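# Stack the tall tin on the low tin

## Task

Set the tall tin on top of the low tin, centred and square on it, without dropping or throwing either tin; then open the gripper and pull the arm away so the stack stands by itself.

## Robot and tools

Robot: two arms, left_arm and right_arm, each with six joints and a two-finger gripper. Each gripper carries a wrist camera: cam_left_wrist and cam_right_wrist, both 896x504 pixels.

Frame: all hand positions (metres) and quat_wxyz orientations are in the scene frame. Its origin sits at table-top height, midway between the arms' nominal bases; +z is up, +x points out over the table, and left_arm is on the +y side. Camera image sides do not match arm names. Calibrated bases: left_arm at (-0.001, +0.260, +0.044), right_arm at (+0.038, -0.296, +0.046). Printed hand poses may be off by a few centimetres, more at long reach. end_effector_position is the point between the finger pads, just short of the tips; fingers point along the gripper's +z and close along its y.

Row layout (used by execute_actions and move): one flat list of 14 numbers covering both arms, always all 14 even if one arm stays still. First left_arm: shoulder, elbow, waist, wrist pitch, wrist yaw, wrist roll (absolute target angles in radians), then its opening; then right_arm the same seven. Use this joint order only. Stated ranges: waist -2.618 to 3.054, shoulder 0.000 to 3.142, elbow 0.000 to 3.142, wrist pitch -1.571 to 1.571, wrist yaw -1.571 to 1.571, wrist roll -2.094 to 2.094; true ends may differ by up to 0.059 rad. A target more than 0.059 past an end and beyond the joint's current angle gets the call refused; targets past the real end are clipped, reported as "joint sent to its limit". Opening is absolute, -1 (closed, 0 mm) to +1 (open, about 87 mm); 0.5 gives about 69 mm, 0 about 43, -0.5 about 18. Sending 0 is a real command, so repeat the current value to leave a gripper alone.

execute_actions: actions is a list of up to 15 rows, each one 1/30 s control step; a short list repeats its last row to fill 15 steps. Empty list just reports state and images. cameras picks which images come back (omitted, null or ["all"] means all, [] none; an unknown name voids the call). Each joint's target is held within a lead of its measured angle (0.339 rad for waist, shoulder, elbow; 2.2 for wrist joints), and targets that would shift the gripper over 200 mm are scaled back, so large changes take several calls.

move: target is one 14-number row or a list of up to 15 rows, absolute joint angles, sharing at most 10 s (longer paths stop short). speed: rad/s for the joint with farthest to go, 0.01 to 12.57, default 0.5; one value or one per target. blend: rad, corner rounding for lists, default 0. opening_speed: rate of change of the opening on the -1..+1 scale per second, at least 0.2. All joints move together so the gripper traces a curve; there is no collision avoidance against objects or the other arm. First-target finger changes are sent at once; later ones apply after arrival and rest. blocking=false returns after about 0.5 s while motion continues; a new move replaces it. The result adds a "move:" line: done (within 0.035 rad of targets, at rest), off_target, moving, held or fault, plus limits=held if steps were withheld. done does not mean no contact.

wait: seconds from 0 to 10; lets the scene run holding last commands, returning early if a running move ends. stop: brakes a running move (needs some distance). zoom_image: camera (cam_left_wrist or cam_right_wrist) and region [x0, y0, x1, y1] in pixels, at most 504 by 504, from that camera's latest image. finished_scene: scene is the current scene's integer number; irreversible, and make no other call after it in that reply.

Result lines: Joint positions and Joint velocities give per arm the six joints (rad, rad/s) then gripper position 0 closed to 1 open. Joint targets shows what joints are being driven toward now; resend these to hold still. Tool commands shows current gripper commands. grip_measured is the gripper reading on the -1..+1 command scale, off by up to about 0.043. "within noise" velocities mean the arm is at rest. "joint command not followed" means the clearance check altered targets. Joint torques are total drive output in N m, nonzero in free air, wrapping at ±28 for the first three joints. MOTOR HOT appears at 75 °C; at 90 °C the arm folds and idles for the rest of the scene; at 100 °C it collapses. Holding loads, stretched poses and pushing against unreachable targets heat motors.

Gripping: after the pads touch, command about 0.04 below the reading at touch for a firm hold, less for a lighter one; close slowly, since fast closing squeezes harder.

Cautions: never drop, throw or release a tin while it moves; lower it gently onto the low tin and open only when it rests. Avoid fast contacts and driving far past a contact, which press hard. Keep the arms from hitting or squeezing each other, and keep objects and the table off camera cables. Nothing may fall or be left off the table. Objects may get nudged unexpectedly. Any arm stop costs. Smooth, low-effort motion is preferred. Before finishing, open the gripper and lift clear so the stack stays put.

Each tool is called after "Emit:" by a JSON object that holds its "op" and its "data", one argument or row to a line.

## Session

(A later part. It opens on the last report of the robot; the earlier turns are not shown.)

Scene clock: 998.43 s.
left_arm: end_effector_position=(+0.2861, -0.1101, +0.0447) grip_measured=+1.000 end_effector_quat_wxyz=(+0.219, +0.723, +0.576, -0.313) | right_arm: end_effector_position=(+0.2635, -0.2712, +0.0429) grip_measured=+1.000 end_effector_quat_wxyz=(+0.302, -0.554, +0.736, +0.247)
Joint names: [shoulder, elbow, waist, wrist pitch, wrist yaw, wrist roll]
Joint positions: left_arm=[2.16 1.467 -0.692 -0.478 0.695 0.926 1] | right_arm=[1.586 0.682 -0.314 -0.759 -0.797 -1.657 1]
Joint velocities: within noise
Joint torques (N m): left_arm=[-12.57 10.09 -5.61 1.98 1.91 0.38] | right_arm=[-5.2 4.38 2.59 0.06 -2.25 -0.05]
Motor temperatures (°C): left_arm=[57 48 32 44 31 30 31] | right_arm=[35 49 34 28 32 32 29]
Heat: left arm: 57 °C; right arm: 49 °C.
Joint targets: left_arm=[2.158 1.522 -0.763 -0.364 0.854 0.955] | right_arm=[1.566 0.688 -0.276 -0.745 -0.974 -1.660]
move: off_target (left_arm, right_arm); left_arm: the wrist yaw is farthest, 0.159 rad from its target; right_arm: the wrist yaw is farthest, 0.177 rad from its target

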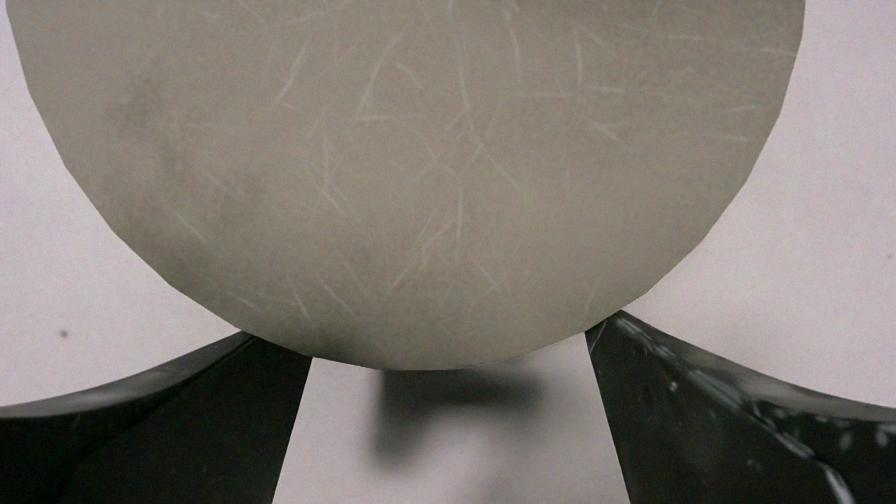

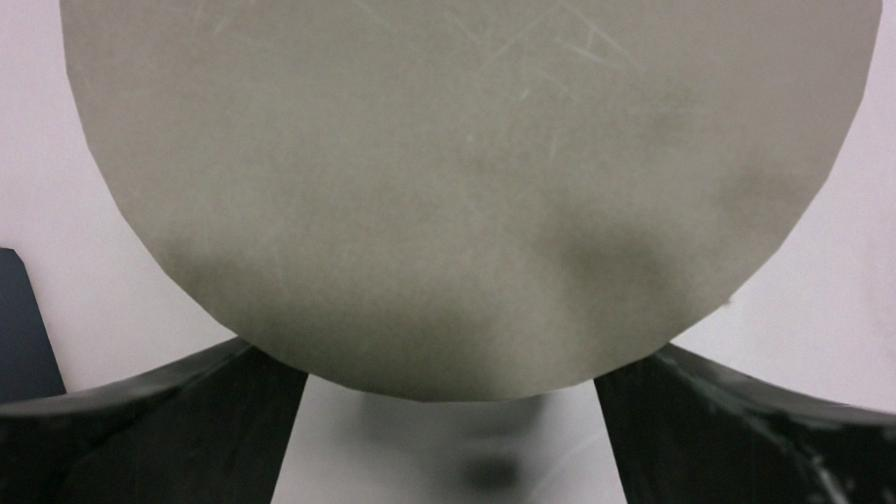

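Emit:
{"op": "move", "data": {
  "target": [
    [2.185,1.51,-0.635,-0.489,0.7,1.0,1,1.58,0.688,-0.36,-0.78,-0.78,-1.7,1],
    [2.181,1.56,-0.749,-0.379,0.86,0.969,1,1.58,0.702,-0.27,-0.745,-0.974,-1.655,1]
  ],
  "speed": [0.15,0.15]
}}

Scene clock: 1015.47 s.
left_arm: end_effector_position=(+0.2982, -0.1146, +0.0500) grip_measured=+1.000 end_effector_quat_wxyz=(+0.239, +0.731, +0.554, -0.318) | right_arm: end_effector_position=(+0.2664, -0.2690, +0.0454) grip_measured=+1.000 end_effector_quat_wxyz=(+0.312, -0.556, +0.729, +0.249)
Joint names: [shoulder, elbow, waist, wrist pitch, wrist yaw, wrist roll]
Joint positions: left_arm=[2.177 1.502 -0.674 -0.478 0.725 0.977 1] | right_arm=[1.586 0.685 -0.314 -0.758 -0.817 -1.67 1]
Joint velocities: within noise
Joint torques (N m): left_arm=[-12.15 10.29 -5.79 1.88 1.65 -0.05] | right_arm=[-4.12 5.3 3.03 0.06 -2.05 0.14]
Motor temperatures (°C): left_arm=[61 53 34 45 34 30 31] | right_arm=[35 48 35 28 36 32 29]
Heat: left arm: 61 °C; right arm: 48 °C.
Joint targets: left_arm=[2.181 1.560 -0.749 -0.379 0.860 0.969] | right_arm=[1.580 0.702 -0.270 -0.745 -0.974 -1.655]
move: off_target (left_arm, right_arm); left_arm: the wrist yaw is farthest, 0.135 rad from its target; right_arm: the wrist yaw is farthest, 0.157 rad from its target

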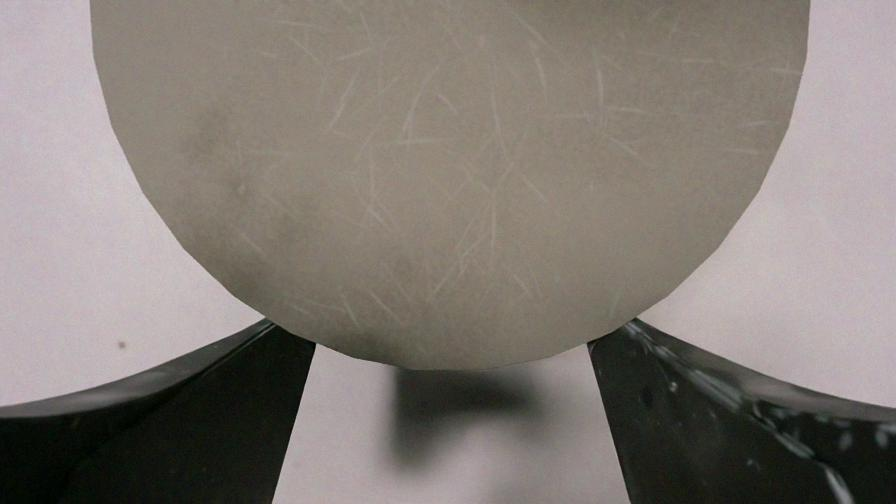

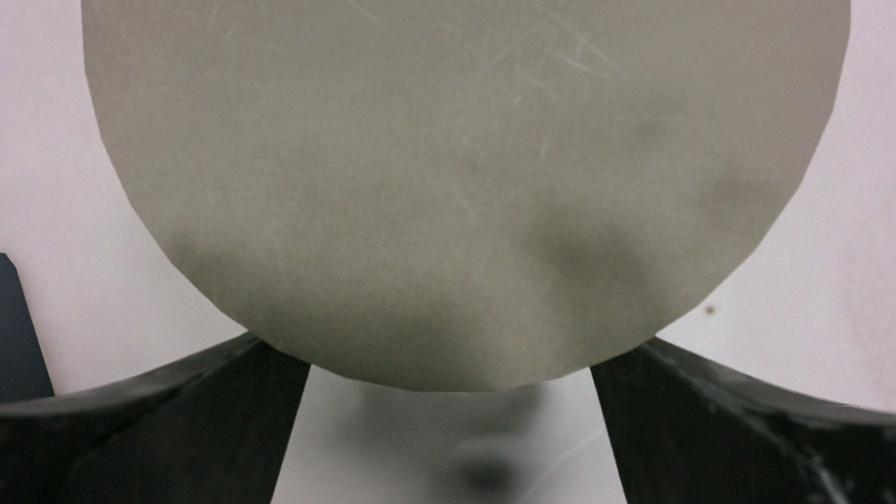

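Emit:
{"op": "move", "data": {
  "target": [2.037,1.743,-0.754,-0.678,0.925,0.977,1,1.397,0.94,-0.272,-1.116,-1.005,-1.67,1],
  "speed": 0.15
}}

Scene clock: 1038.03 s.
left_arm: end_effector_position=(+0.3021, -0.1163, +0.1341) grip_measured=+1.000 end_effector_quat_wxyz=(+0.249, +0.733, +0.552, -0.312) | right_arm: end_effector_position=(+0.2711, -0.2700, +0.1286) grip_measured=+1.000 end_effector_quat_wxyz=(+0.317, -0.565, +0.724, +0.238)
Joint names: [shoulder, elbow, waist, wrist pitch, wrist yaw, wrist roll]
Joint positions: left_arm=[2.079 1.692 -0.674 -0.743 0.716 0.976 1] | right_arm=[1.416 0.904 -0.309 -1.121 -0.814 -1.676 1]
Joint velocities: within noise
Joint torques (N m): left_arm=[-16.39 10.11 -6.24 1.54 2.39 0.03] | right_arm=[-4.71 7.69 2.52 0.03 -2.43 0.05]
Motor temperatures (°C): left_arm=[65 55 35 46 37 30 31] | right_arm=[35 48 35 28 39 32 29]
Heat: left arm: 65 °C; right arm: 48 °C.
Joint targets: left_arm=[2.037 1.743 -0.754 -0.678 0.925 0.977] | right_arm=[1.397 0.940 -0.272 -1.116 -1.005 -1.670]
move: off_target (left_arm, right_arm); left_arm: the wrist yaw is farthest, 0.209 rad from its target; right_arm: the wrist yaw is farthest, 0.191 rad from its target

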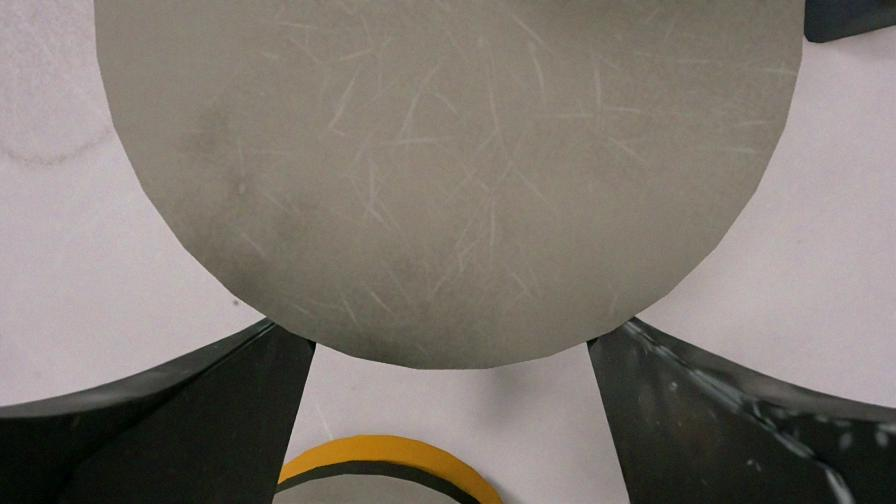

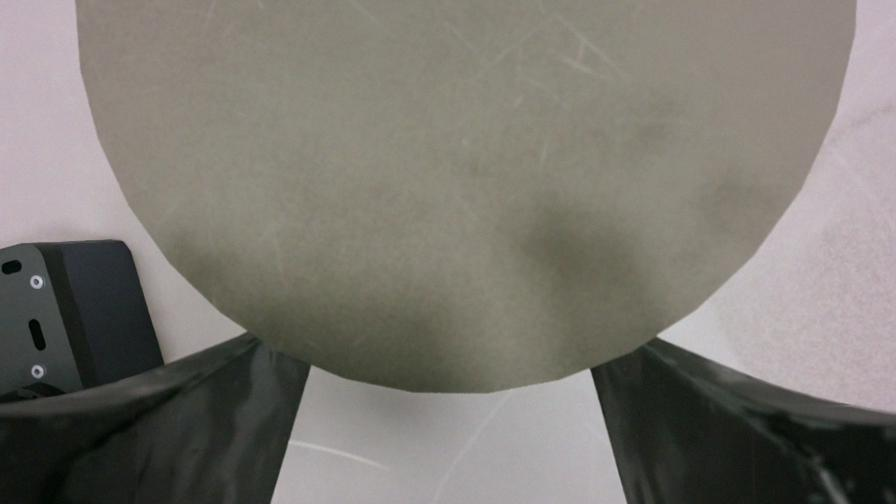

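Emit:
{"op": "move", "data": {
  "target": [
    [1.963,1.618,-0.592,-0.726,0.951,1.123,1,1.40,0.942,0.044,-0.774,-0.97,-1.274,1],
    [1.955,1.607,-0.419,-0.876,0.995,1.297,1,1.524,1.049,0.279,-0.522,-0.90,-1.027,1]
  ],
  "speed": 0.2,
  "blend": 0.03
}}

Scene clock: 1044.30 s.
left_arm: end_effector_position=(+0.3505, +0.0103, +0.1372) grip_measured=+1.000 end_effector_quat_wxyz=(+0.259, +0.714, +0.582, -0.290) | right_arm: end_effector_position=(+0.3273, -0.1401, +0.1323) grip_measured=+1.000 end_effector_quat_wxyz=(+0.309, -0.600, +0.694, +0.251)
Joint names: [shoulder, elbow, waist, wrist pitch, wrist yaw, wrist roll]
Joint positions: left_arm=[1.995 1.608 -0.366 -0.944 0.77 1.277 1] | right_arm=[1.525 0.993 0.226 -0.656 -0.743 -1.062 1]
Joint velocities: within noise
Joint torques (N m): left_arm=[-15.02 5.76 -4.08 1.3 2.59 0.26] | right_arm=[-4.62 9.85 3.71 1.92 -2 0.37]
Motor temperatures (°C): left_arm=[66 55 35 46 39 30 31] | right_arm=[35 49 35 29 40 32 29]
Heat: left arm: 66 °C; right arm: 49 °C.
Joint targets: left_arm=[1.955 1.607 -0.419 -0.876 0.995 1.297] | right_arm=[1.524 1.049 0.279 -0.522 -0.900 -1.027]
move: off_target (left_arm, right_arm); left_arm: the wrist yaw is farthest, 0.225 rad from its target; right_arm: the wrist yaw is farthest, 0.157 rad from its target

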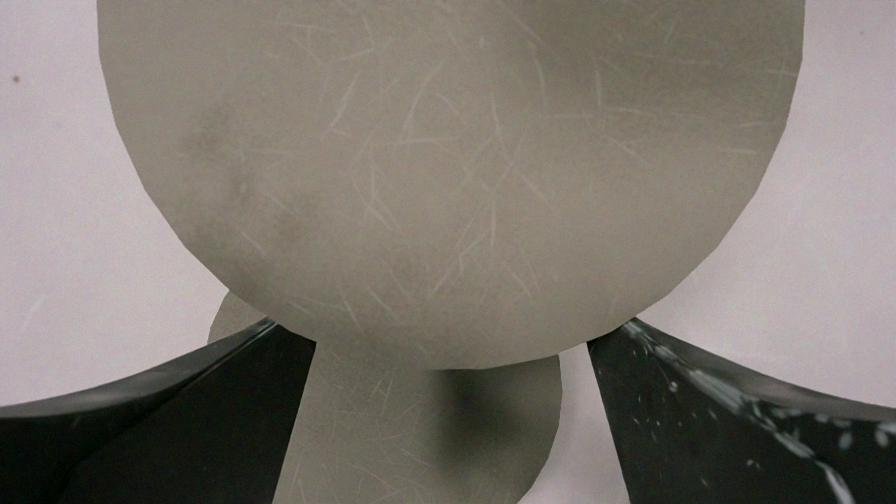

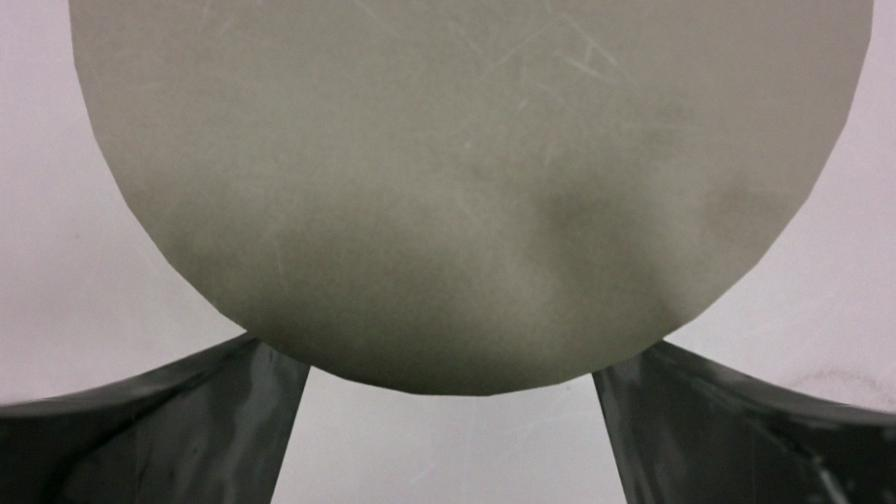

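Emit:
{"op": "move", "data": {
  "target": [
    [2.008,1.68,-0.248,-1.08,1.023,1.478,1,1.698,1.235,0.448,-0.398,-0.84,-0.887,1],
    [2.101,1.812,-0.078,-1.29,1.02,1.657,1,1.899,1.495,0.572,-0.389,-0.80,-0.808,1]
  ],
  "speed": 0.2,
  "blend": 0.03
}}

Scene clock: 1050.07 s.
left_arm: end_effector_position=(+0.3964, +0.1411, +0.1397) grip_measured=+1.000 end_effector_quat_wxyz=(+0.268, +0.682, +0.620, -0.279) | right_arm: end_effector_position=(+0.3849, -0.0084, +0.1383) grip_measured=+1.000 end_effector_quat_wxyz=(-0.296, +0.632, -0.661, -0.277)
Joint names: [shoulder, elbow, waist, wrist pitch, wrist yaw, wrist roll]
Joint positions: left_arm=[2.098 1.78 -0.023 -1.266 0.795 1.615 1] | right_arm=[1.902 1.428 0.514 -0.57 -0.68 -0.835 1]
Joint velocities: within noise
Joint torques (N m): left_arm=[-11.32 8.02 -4.18 0.06 2.62 0.49] | right_arm=[-7.8 11.03 4.04 2.56 -1.54 0.28]
Motor temperatures (°C): left_arm=[67 54 35 44 41 30 31] | right_arm=[36 51 35 33 40 32 29]
Heat: left arm: 67 °C; right arm: 51 °C.
Joint targets: left_arm=[2.101 1.812 -0.078 -1.290 1.020 1.657] | right_arm=[1.899 1.495 0.572 -0.389 -0.800 -0.808]
move: off_target (left_arm, right_arm); left_arm: the wrist yaw is farthest, 0.225 rad from its target; right_arm: the wrist pitch is farthest, 0.181 rad from its target

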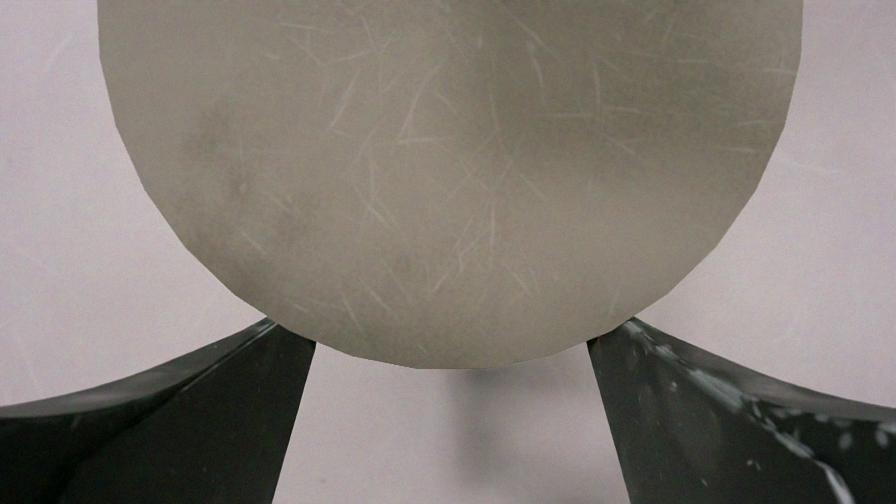

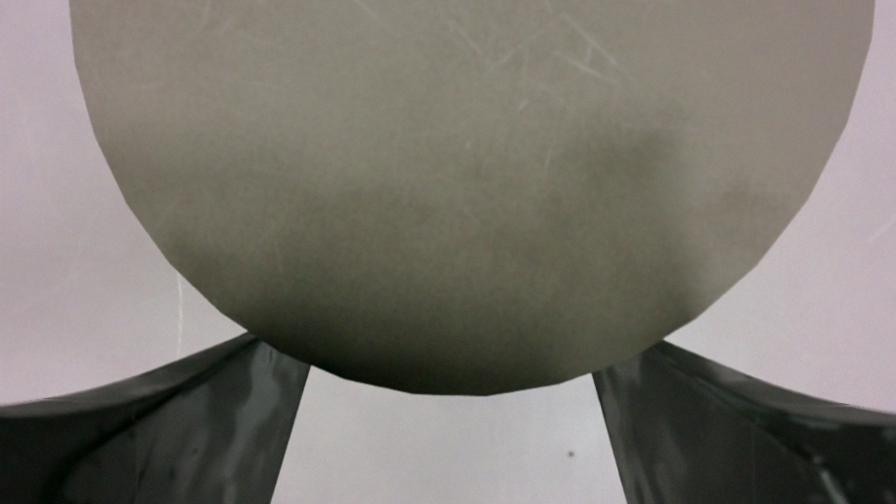

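Emit:
{"op": "move", "data": {
  "target": [2.112,1.698,-0.078,-1.166,1.02,1.657,1,1.931,1.392,0.572,-0.255,-0.80,-0.808,1],
  "speed": 0.06
}}

Scene clock: 1062.70 s.
left_arm: end_effector_position=(+0.4011, +0.1430, +0.1180) grip_measured=+1.000 end_effector_quat_wxyz=(+0.275, +0.684, +0.618, -0.273) | right_arm: end_effector_position=(+0.3910, -0.0055, +0.1160) grip_measured=+1.000 end_effector_quat_wxyz=(-0.305, +0.633, -0.658, -0.273)
Joint names: [shoulder, elbow, waist, wrist pitch, wrist yaw, wrist roll]
Joint positions: left_arm=[2.109 1.711 -0.018 -1.169 0.795 1.621 1] | right_arm=[1.935 1.374 0.514 -0.462 -0.678 -0.835 1]
Joint velocities: within noise
Joint torques (N m): left_arm=[-11.38 4.46 -4.66 0.31 2.61 0.45] | right_arm=[-8.02 6.91 4.04 2.83 -1.56 0.28]
Motor temperatures (°C): left_arm=[65 54 35 42 45 30 31] | right_arm=[39 52 36 41 39 32 29]
Heat: left arm: 65 °C; right arm: 52 °C.
Joint targets: left_arm=[2.112 1.698 -0.078 -1.166 1.020 1.657] | right_arm=[1.931 1.392 0.572 -0.255 -0.800 -0.808]
move: off_target (left_arm, right_arm); left_arm: the wrist yaw is farthest, 0.225 rad from its target; right_arm: the wrist pitch is farthest, 0.207 rad from its target

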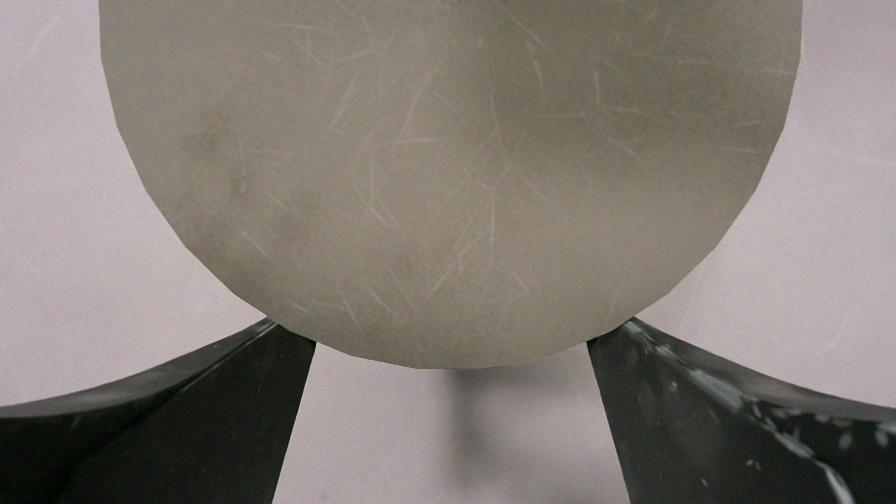

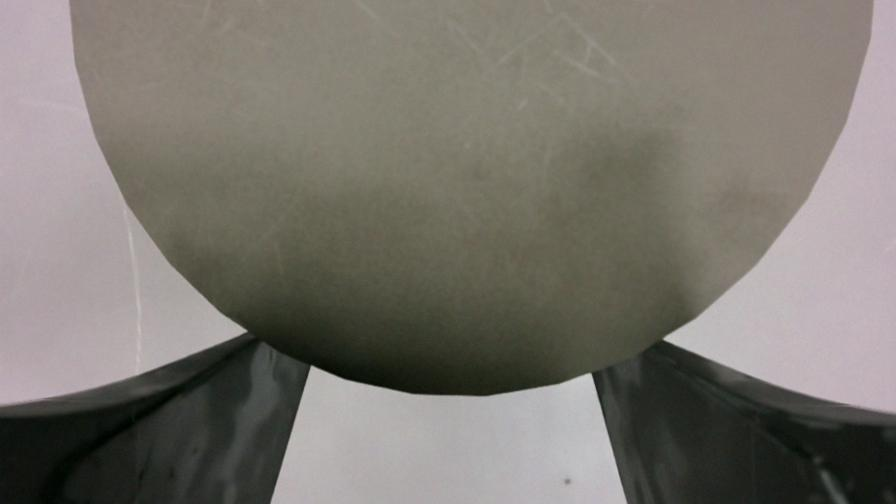

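Emit:
{"op": "move", "data": {
  "target": [2.099,1.62,-0.078,-1.1,1.02,1.657,1,1.931,1.33,0.572,-0.193,-0.80,-0.808,1],
  "speed": 0.05
}}

Scene clock: 1068.93 s.
left_arm: end_effector_position=(+0.3951, +0.1419, +0.1002) grip_measured=+1.000 end_effector_quat_wxyz=(+0.275, +0.682, +0.618, -0.279) | right_arm: end_effector_position=(+0.3857, -0.0070, +0.1020) grip_measured=+1.000 end_effector_quat_wxyz=(-0.304, +0.630, -0.660, -0.275)
Joint names: [shoulder, elbow, waist, wrist pitch, wrist yaw, wrist roll]
Joint positions: left_arm=[2.109 1.635 -0.018 -1.103 0.805 1.622 1] | right_arm=[1.935 1.314 0.516 -0.4 -0.678 -0.825 1]
Joint velocities: within noise
Joint torques (N m): left_arm=[-12.57 4.21 -4.66 0.31 2.53 0.44] | right_arm=[-7.94 6.72 3.89 2.83 -1.56 0.16]
Motor temperatures (°C): left_arm=[65 52 35 41 46 30 31] | right_arm=[40 53 36 43 39 32 29]
Heat: left arm: 65 °C; right arm: 53 °C.
Joint targets: left_arm=[2.099 1.620 -0.078 -1.100 1.020 1.657] | right_arm=[1.931 1.330 0.572 -0.193 -0.800 -0.808]
move: off_target (left_arm, right_arm); left_arm: the wrist yaw is farthest, 0.215 rad from its target; right_arm: the wrist pitch is farthest, 0.207 rad from its target

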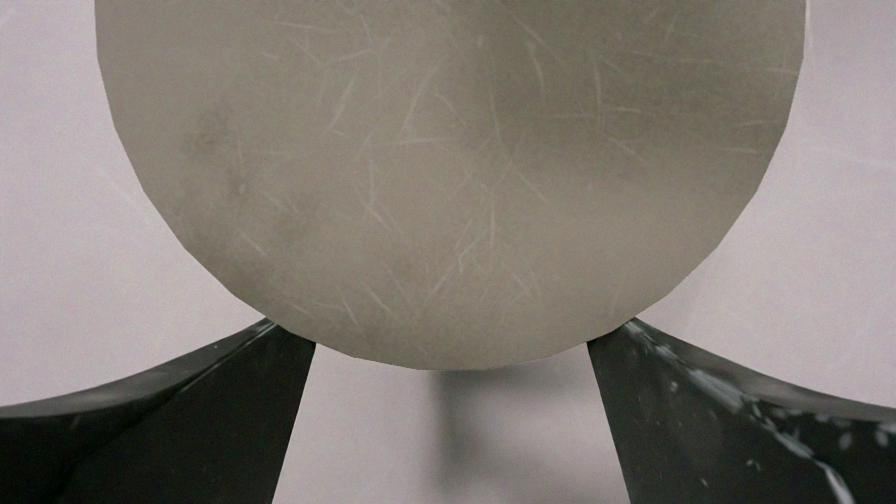

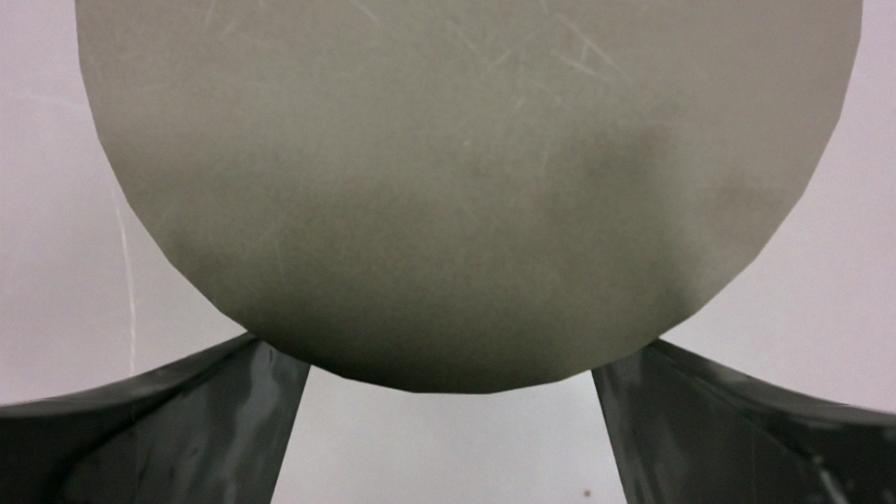

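Emit:
{"op": "move", "data": {
  "target": [2.097,1.595,-0.078,-1.075,1.02,1.657,1,1.934,1.305,0.572,-0.165,-0.80,-0.808,1],
  "speed": 0.04
}}

Scene clock: 1074.13 s.
left_arm: end_effector_position=(+0.3960, +0.1428, +0.0951) grip_measured=+1.000 end_effector_quat_wxyz=(+0.278, +0.682, +0.617, -0.276) | right_arm: end_effector_position=(+0.3863, -0.0057, +0.0998) grip_measured=+1.000 end_effector_quat_wxyz=(-0.309, +0.626, -0.660, -0.276)
Joint names: [shoulder, elbow, waist, wrist pitch, wrist yaw, wrist roll]
Joint positions: left_arm=[2.109 1.615 -0.016 -1.074 0.805 1.622 1] | right_arm=[1.935 1.297 0.516 -0.367 -0.681 -0.811 1]
Joint velocities: within noise
Joint torques (N m): left_arm=[-12.75 3.9 -4.79 0.3 2.52 0.43] | right_arm=[-7.69 6.04 3.89 2.82 -1.52 0.02]
Motor temperatures (°C): left_arm=[65 52 35 41 47 30 31] | right_arm=[41 53 36 44 39 32 29]
Heat: left arm: 65 °C; right arm: 53 °C.
Joint targets: left_arm=[2.097 1.595 -0.078 -1.075 1.020 1.657] | right_arm=[1.934 1.305 0.572 -0.165 -0.800 -0.808]
move: off_target (left_arm, right_arm); left_arm: the wrist yaw is farthest, 0.215 rad from its target; right_arm: the wrist pitch is farthest, 0.202 rad from its target

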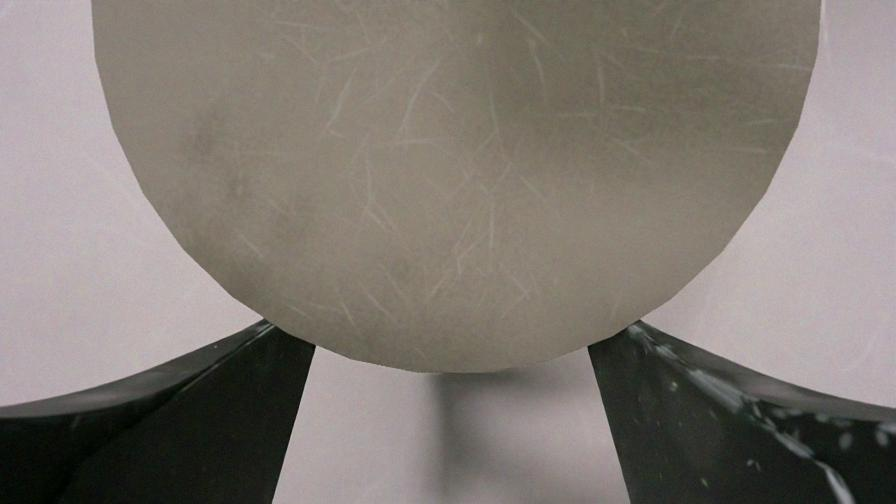

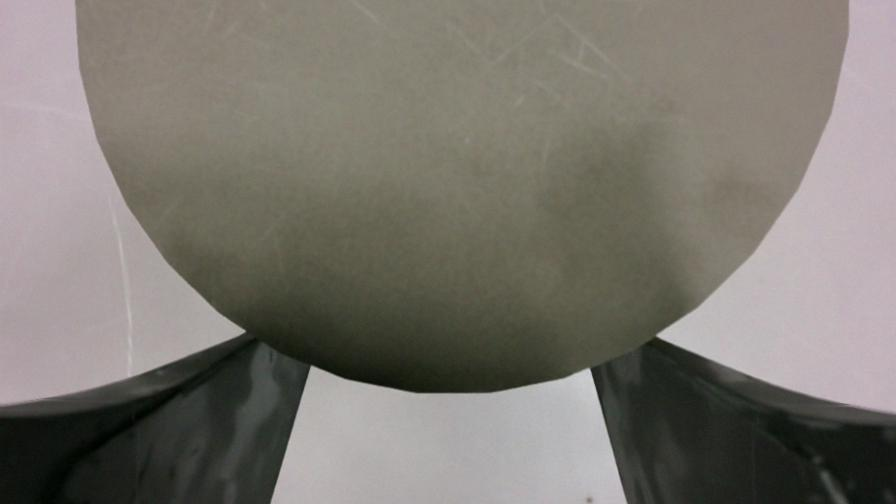

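Emit:
{"op": "move", "data": {
  "target": [2.097,1.595,-0.078,-1.075,1.02,1.657,1,1.939,1.285,0.572,-0.14,-0.80,-0.808,1],
  "speed": 0.04
}}

Scene clock: 1085.07 s.
left_arm: end_effector_position=(+0.3961, +0.1431, +0.0950) grip_measured=+1.000 end_effector_quat_wxyz=(+0.278, +0.682, +0.618, -0.276) | right_arm: end_effector_position=(+0.3863, -0.0050, +0.0979) grip_measured=+1.000 end_effector_quat_wxyz=(-0.313, +0.626, -0.658, -0.277)
Joint names: [shoulder, elbow, waist, wrist pitch, wrist yaw, wrist roll]
Joint positions: left_arm=[2.109 1.614 -0.015 -1.074 0.805 1.622 1] | right_arm=[1.935 1.283 0.516 -0.344 -0.685 -0.81 1]
Joint velocities: within noise
Joint torques (N m): left_arm=[-12.83 3.89 -4.97 0.3 2.51 0.44] | right_arm=[-7.28 5.5 3.89 2.84 -1.46 0.02]
Motor temperatures (°C): left_arm=[65 50 35 40 48 30 31] | right_arm=[42 52 36 50 38 32 29]
Heat: left arm: 65 °C; right arm: 52 °C.
Joint targets: left_arm=[2.097 1.595 -0.078 -1.075 1.020 1.657] | right_arm=[1.939 1.285 0.572 -0.140 -0.800 -0.808]
move: off_target (left_arm, right_arm); left_arm: the wrist yaw is farthest, 0.215 rad from its target; right_arm: the wrist pitch is farthest, 0.204 rad from its target

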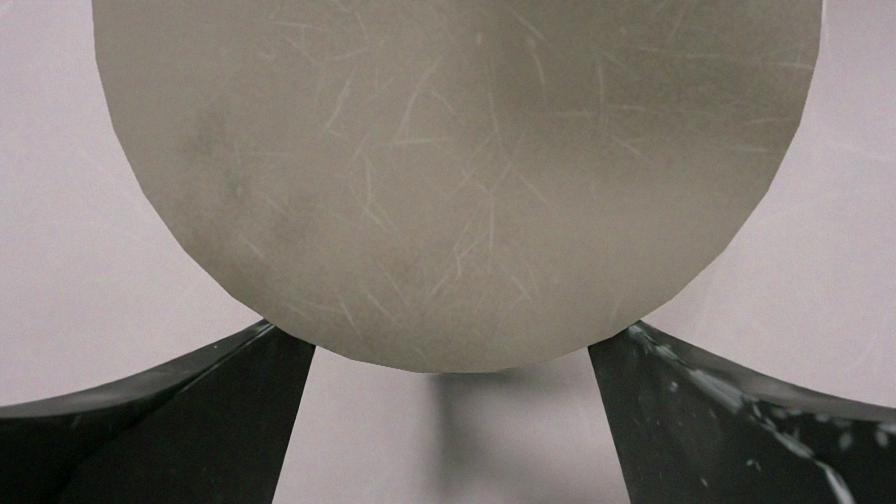

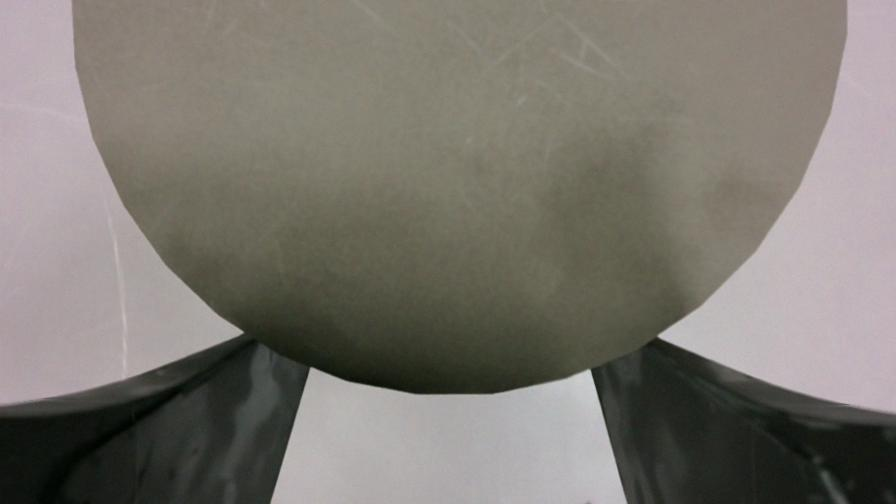

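Emit:
{"op": "move", "data": {
  "target": [
    [2.103,1.602,-0.02,-1.075,0.82,1.64,1,1.938,1.285,0.52,-0.32,-0.71,-0.808,1],
    [2.103,1.61,0.07,-1.07,0.80,1.68,1,1.938,1.285,0.43,-0.35,-0.66,-0.83,1]
  ],
  "speed": 0.1
}}

Scene clock: 1092.93 s.
left_arm: end_effector_position=(+0.4056, +0.1778, +0.0933) grip_measured=+1.000 end_effector_quat_wxyz=(+0.287, +0.672, +0.634, -0.253) | right_arm: end_effector_position=(+0.4100, -0.0368, +0.0962) grip_measured=+1.000 end_effector_quat_wxyz=(+0.322, -0.600, +0.686, +0.257)
Joint names: [shoulder, elbow, waist, wrist pitch, wrist yaw, wrist roll]
Joint positions: left_arm=[2.109 1.614 0.065 -1.074 0.786 1.66 1] | right_arm=[1.935 1.283 0.435 -0.348 -0.669 -0.814 1]
Joint velocities: within noise
Joint torques (N m): left_arm=[-12.21 5.09 0.59 0.32 0.53 0.28] | right_arm=[-7.35 5.53 -0.72 0.95 -0.08 -0.19]
Motor temperatures (°C): left_arm=[65 49 35 40 47 30 31] | right_arm=[42 52 36 50 38 32 29]
Heat: left arm: 65 °C; right arm: 52 °C.
Joint targets: left_arm=[2.103 1.610 0.070 -1.070 0.800 1.680] | right_arm=[1.938 1.285 0.430 -0.350 -0.660 -0.830]
move: done

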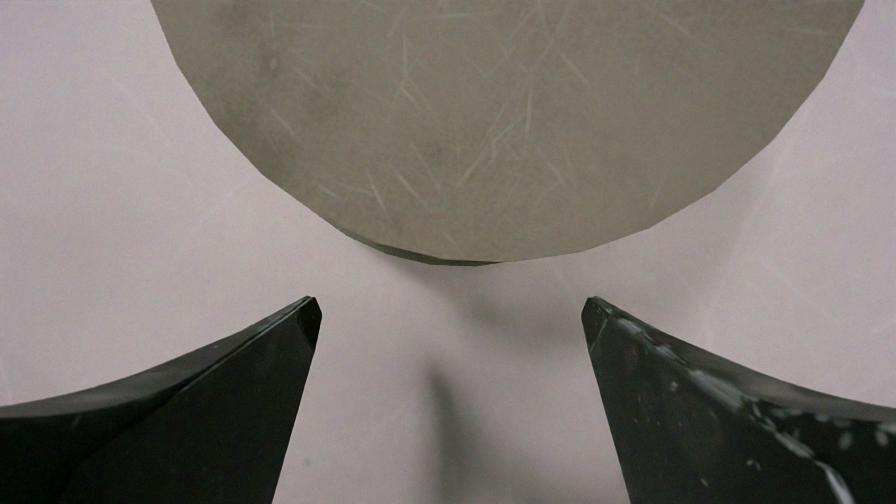

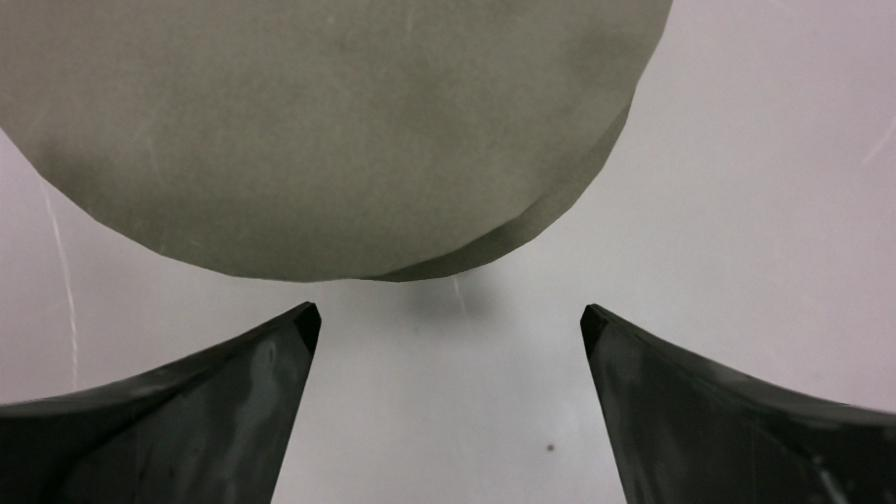

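Emit:
{"op": "move", "data": {
  "target": [
    [2.05,1.8,0.07,-1.3,0.8,1.66,1,1.86,1.5,0.43,-0.6,-0.66,-0.83,1],
    [1.2,1.1,-0.2,-0.6,0.3,0.4,1,1.3,1.2,0.1,-0.9,-0.66,-1.2,1],
    [0.728,0.75,-0.499,-0.344,-0.2,-0.077,1,1.0,0.9,-0.2,-0.6,-0.4,-0.8,1]
  ],
  "speed": 0.5,
  "blend": 0.1
}}

Scene clock: 1103.13 s.
left_arm: end_effector_position=(+0.2612, +0.1420, +0.2819) grip_measured=+1.000 end_effector_quat_wxyz=(+0.574, +0.133, +0.802, -0.097) | right_arm: end_effector_position=(+0.3346, -0.3156, +0.2323) grip_measured=+1.000 end_effector_quat_wxyz=(+0.439, -0.347, +0.828, -0.033)
Joint names: [shoulder, elbow, waist, wrist pitch, wrist yaw, wrist roll]
Joint positions: left_arm=[0.73 0.764 -0.492 -0.368 -0.183 -0.066 1] | right_arm=[1.011 0.909 -0.193 -0.63 -0.411 -0.816 1]
Joint velocities: within noise
Joint torques (N m): left_arm=[-0.69 5.39 -0.35 1.95 -0.24 -0.11] | right_arm=[-2.4 5.22 -0.87 1.59 0.08 0.16]
Motor temperatures (°C): left_arm=[65 49 35 40 43 30 31] | right_arm=[42 51 36 44 37 32 29]
Heat: left arm: 65 °C; right arm: 51 °C.
Joint targets: left_arm=[0.728 0.750 -0.499 -0.344 -0.200 -0.077] | right_arm=[1.000 0.900 -0.200 -0.600 -0.400 -0.800]
move: done

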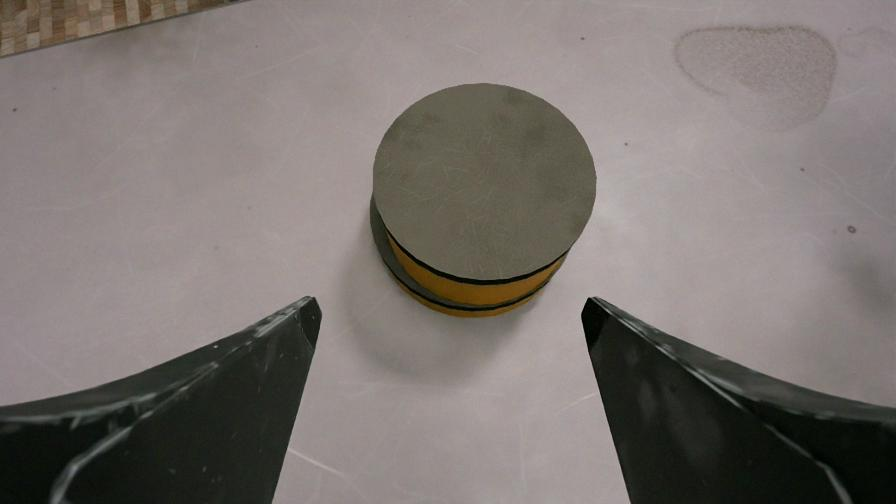

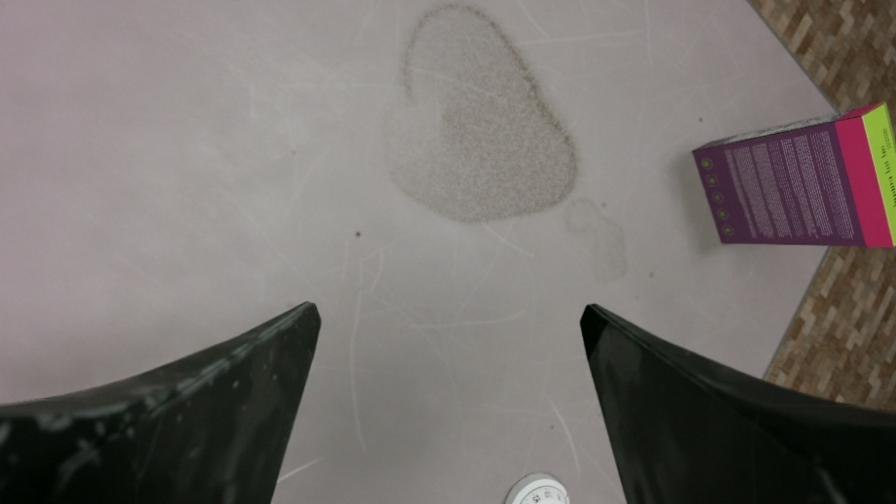

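Emit:
{"op": "move", "data": {
  "target": [
    [1.398,1.167,-0.755,-0.725,-0.525,-0.617,1,1.0,0.9,-0.4,-0.6,-0.4,-0.8,1],
    [1.478,0.828,-0.755,-0.306,-0.525,-0.617,1,1.0,0.9,-0.5,-0.6,-0.4,-0.8,1]
  ],
  "speed": [0.5,0.3]
}}

Scene clock: 1135.73 s.
left_arm: end_effector_position=(+0.2818, +0.0697, +0.1065) grip_measured=+1.000 end_effector_quat_wxyz=(+0.373, +0.009, +0.928, +0.001) | right_arm: end_effector_position=(+0.3157, -0.4026, +0.2322) grip_measured=+1.000 end_effector_quat_wxyz=(+0.429, -0.219, +0.871, -0.099)
Joint names: [shoulder, elbow, waist, wrist pitch, wrist yaw, wrist roll]
Joint positions: left_arm=[1.475 0.839 -0.749 -0.333 -0.505 -0.604 1] | right_arm=[1.011 0.909 -0.493 -0.629 -0.409 -0.815 1]
Joint velocities: within noise
Joint torques (N m): left_arm=[-6 5.2 -0.18 1.46 -0.49 -0.11] | right_arm=[-2.39 5.27 -0.87 1.6 0.07 0.17]
Motor temperatures (°C): left_arm=[57 49 33 45 37 30 31] | right_arm=[37 50 35 42 35 32 29]
Heat: left arm: 57 °C; right arm: 50 °C.
Joint targets: left_arm=[1.478 0.828 -0.755 -0.306 -0.525 -0.617] | right_arm=[1.000 0.900 -0.500 -0.600 -0.400 -0.800]
move: done

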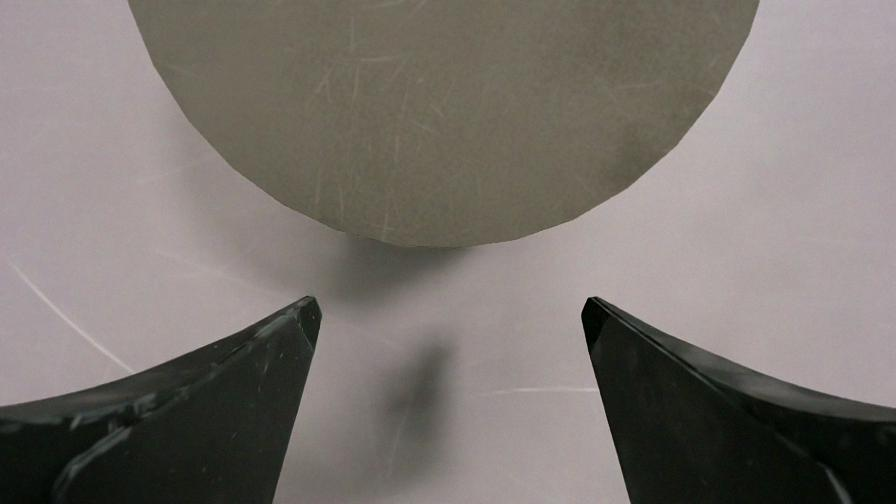

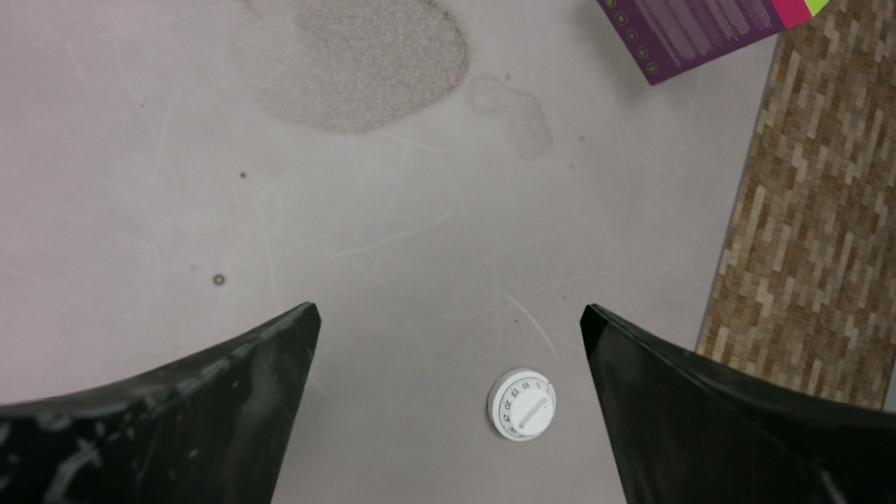

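Emit:
{"op": "move", "data": {
  "target": [
    [1.55,0.888,-0.684,-0.258,-0.48,-0.55,1,1.0,0.9,-0.5,-0.6,-0.4,-0.8,1],
    [1.6,0.932,-0.642,-0.22,-0.46,-0.514,1,1.0,0.9,-0.5,-0.6,-0.4,-0.8,1]
  ],
  "speed": [0.1,0.05]
}}

Scene clock: 1144.63 s.
left_arm: end_effector_position=(+0.3185, +0.0766, +0.0940) grip_measured=+1.000 end_effector_quat_wxyz=(+0.369, +0.005, +0.929, +0.011) | right_arm: end_effector_position=(+0.3157, -0.4026, +0.2322) grip_measured=+1.000 end_effector_quat_wxyz=(+0.429, -0.219, +0.871, -0.099)
Joint names: [shoulder, elbow, waist, wrist pitch, wrist yaw, wrist roll]
Joint positions: left_arm=[1.594 0.898 -0.651 -0.253 -0.463 -0.522 1] | right_arm=[1.011 0.909 -0.493 -0.629 -0.409 -0.815 1]
Joint velocities: within noise
Joint torques (N m): left_arm=[-6.8 8.72 0.92 1.53 -0.22 0.17] | right_arm=[-2.4 5.24 -0.85 1.6 0.07 0.17]
Motor temperatures (°C): left_arm=[57 49 33 44 37 30 31] | right_arm=[36 50 35 42 35 32 29]
Heat: left arm: 57 °C; right arm: 50 °C.
Joint targets: left_arm=[1.600 0.932 -0.642 -0.220 -0.460 -0.514] | right_arm=[1.000 0.900 -0.500 -0.600 -0.400 -0.800]
move: done

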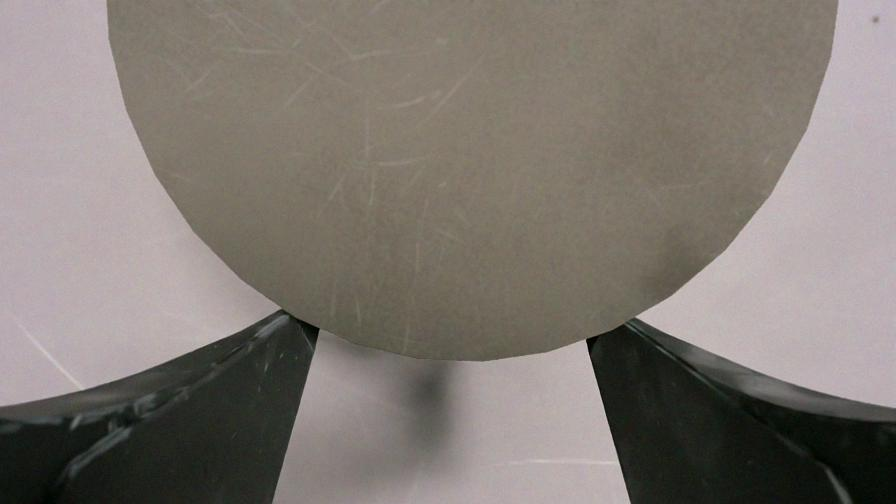

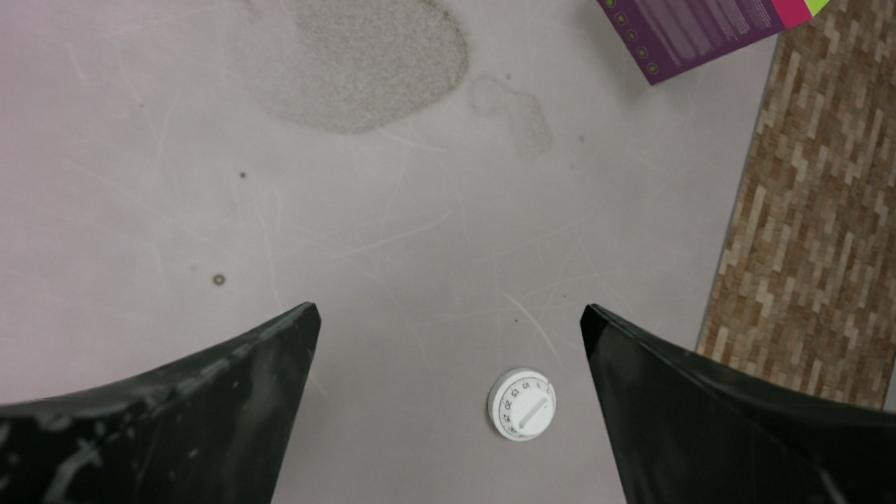

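Emit:
{"op": "move", "data": {
  "target": [1.612,0.975,-0.622,-0.235,-0.45,-0.5,1,1.0,0.9,-0.5,-0.6,-0.4,-0.8,1],
  "speed": 0.05
}}

Scene clock: 1150.33 s.
left_arm: end_effector_position=(+0.3314, +0.0747, +0.1033) grip_measured=+1.000 end_effector_quat_wxyz=(+0.377, -0.001, +0.926, +0.005) | right_arm: end_effector_position=(+0.3157, -0.4026, +0.2322) grip_measured=+1.000 end_effector_quat_wxyz=(+0.429, -0.219, +0.871, -0.099)
Joint names: [shoulder, elbow, waist, wrist pitch, wrist yaw, wrist roll]
Joint positions: left_arm=[1.607 0.939 -0.63 -0.253 -0.454 -0.51 1] | right_arm=[1.011 0.909 -0.493 -0.629 -0.409 -0.815 1]
Joint velocities: within noise
Joint torques (N m): left_arm=[-7.09 8.91 0.91 1.44 -0.22 0.14] | right_arm=[-2.39 5.27 -0.87 1.61 0.07 0.17]
Motor temperatures (°C): left_arm=[57 50 33 44 37 30 31] | right_arm=[36 50 35 42 35 32 29]
Heat: left arm: 57 °C; right arm: 50 °C.
Joint targets: left_arm=[1.612 0.975 -0.622 -0.235 -0.450 -0.500] | right_arm=[1.000 0.900 -0.500 -0.600 -0.400 -0.800]
move: off_target (left_arm); left_arm: the elbow is farthest, 0.036 rad from its target

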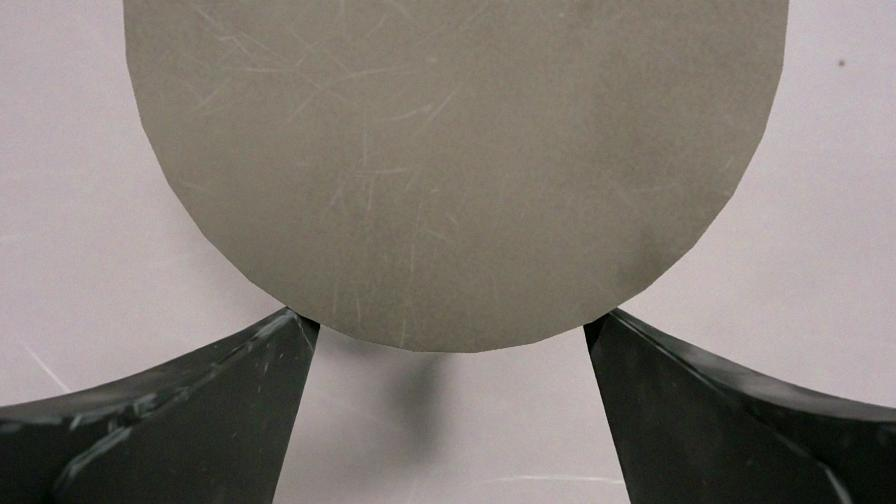

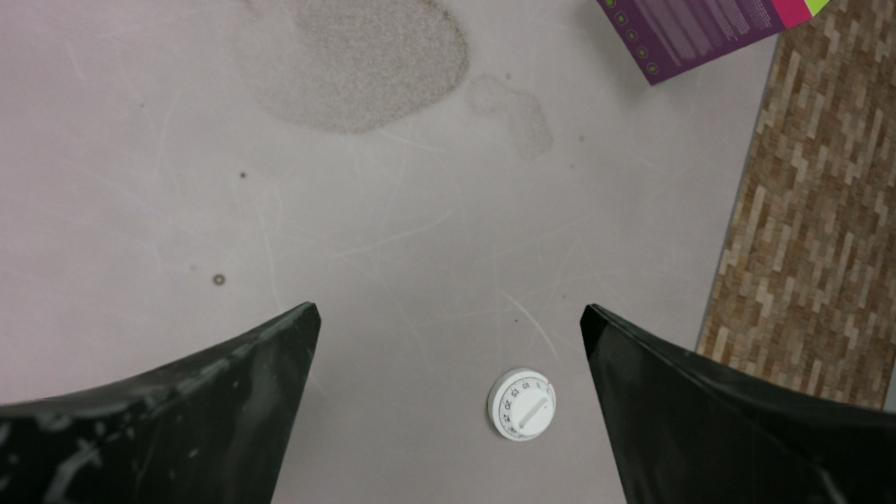

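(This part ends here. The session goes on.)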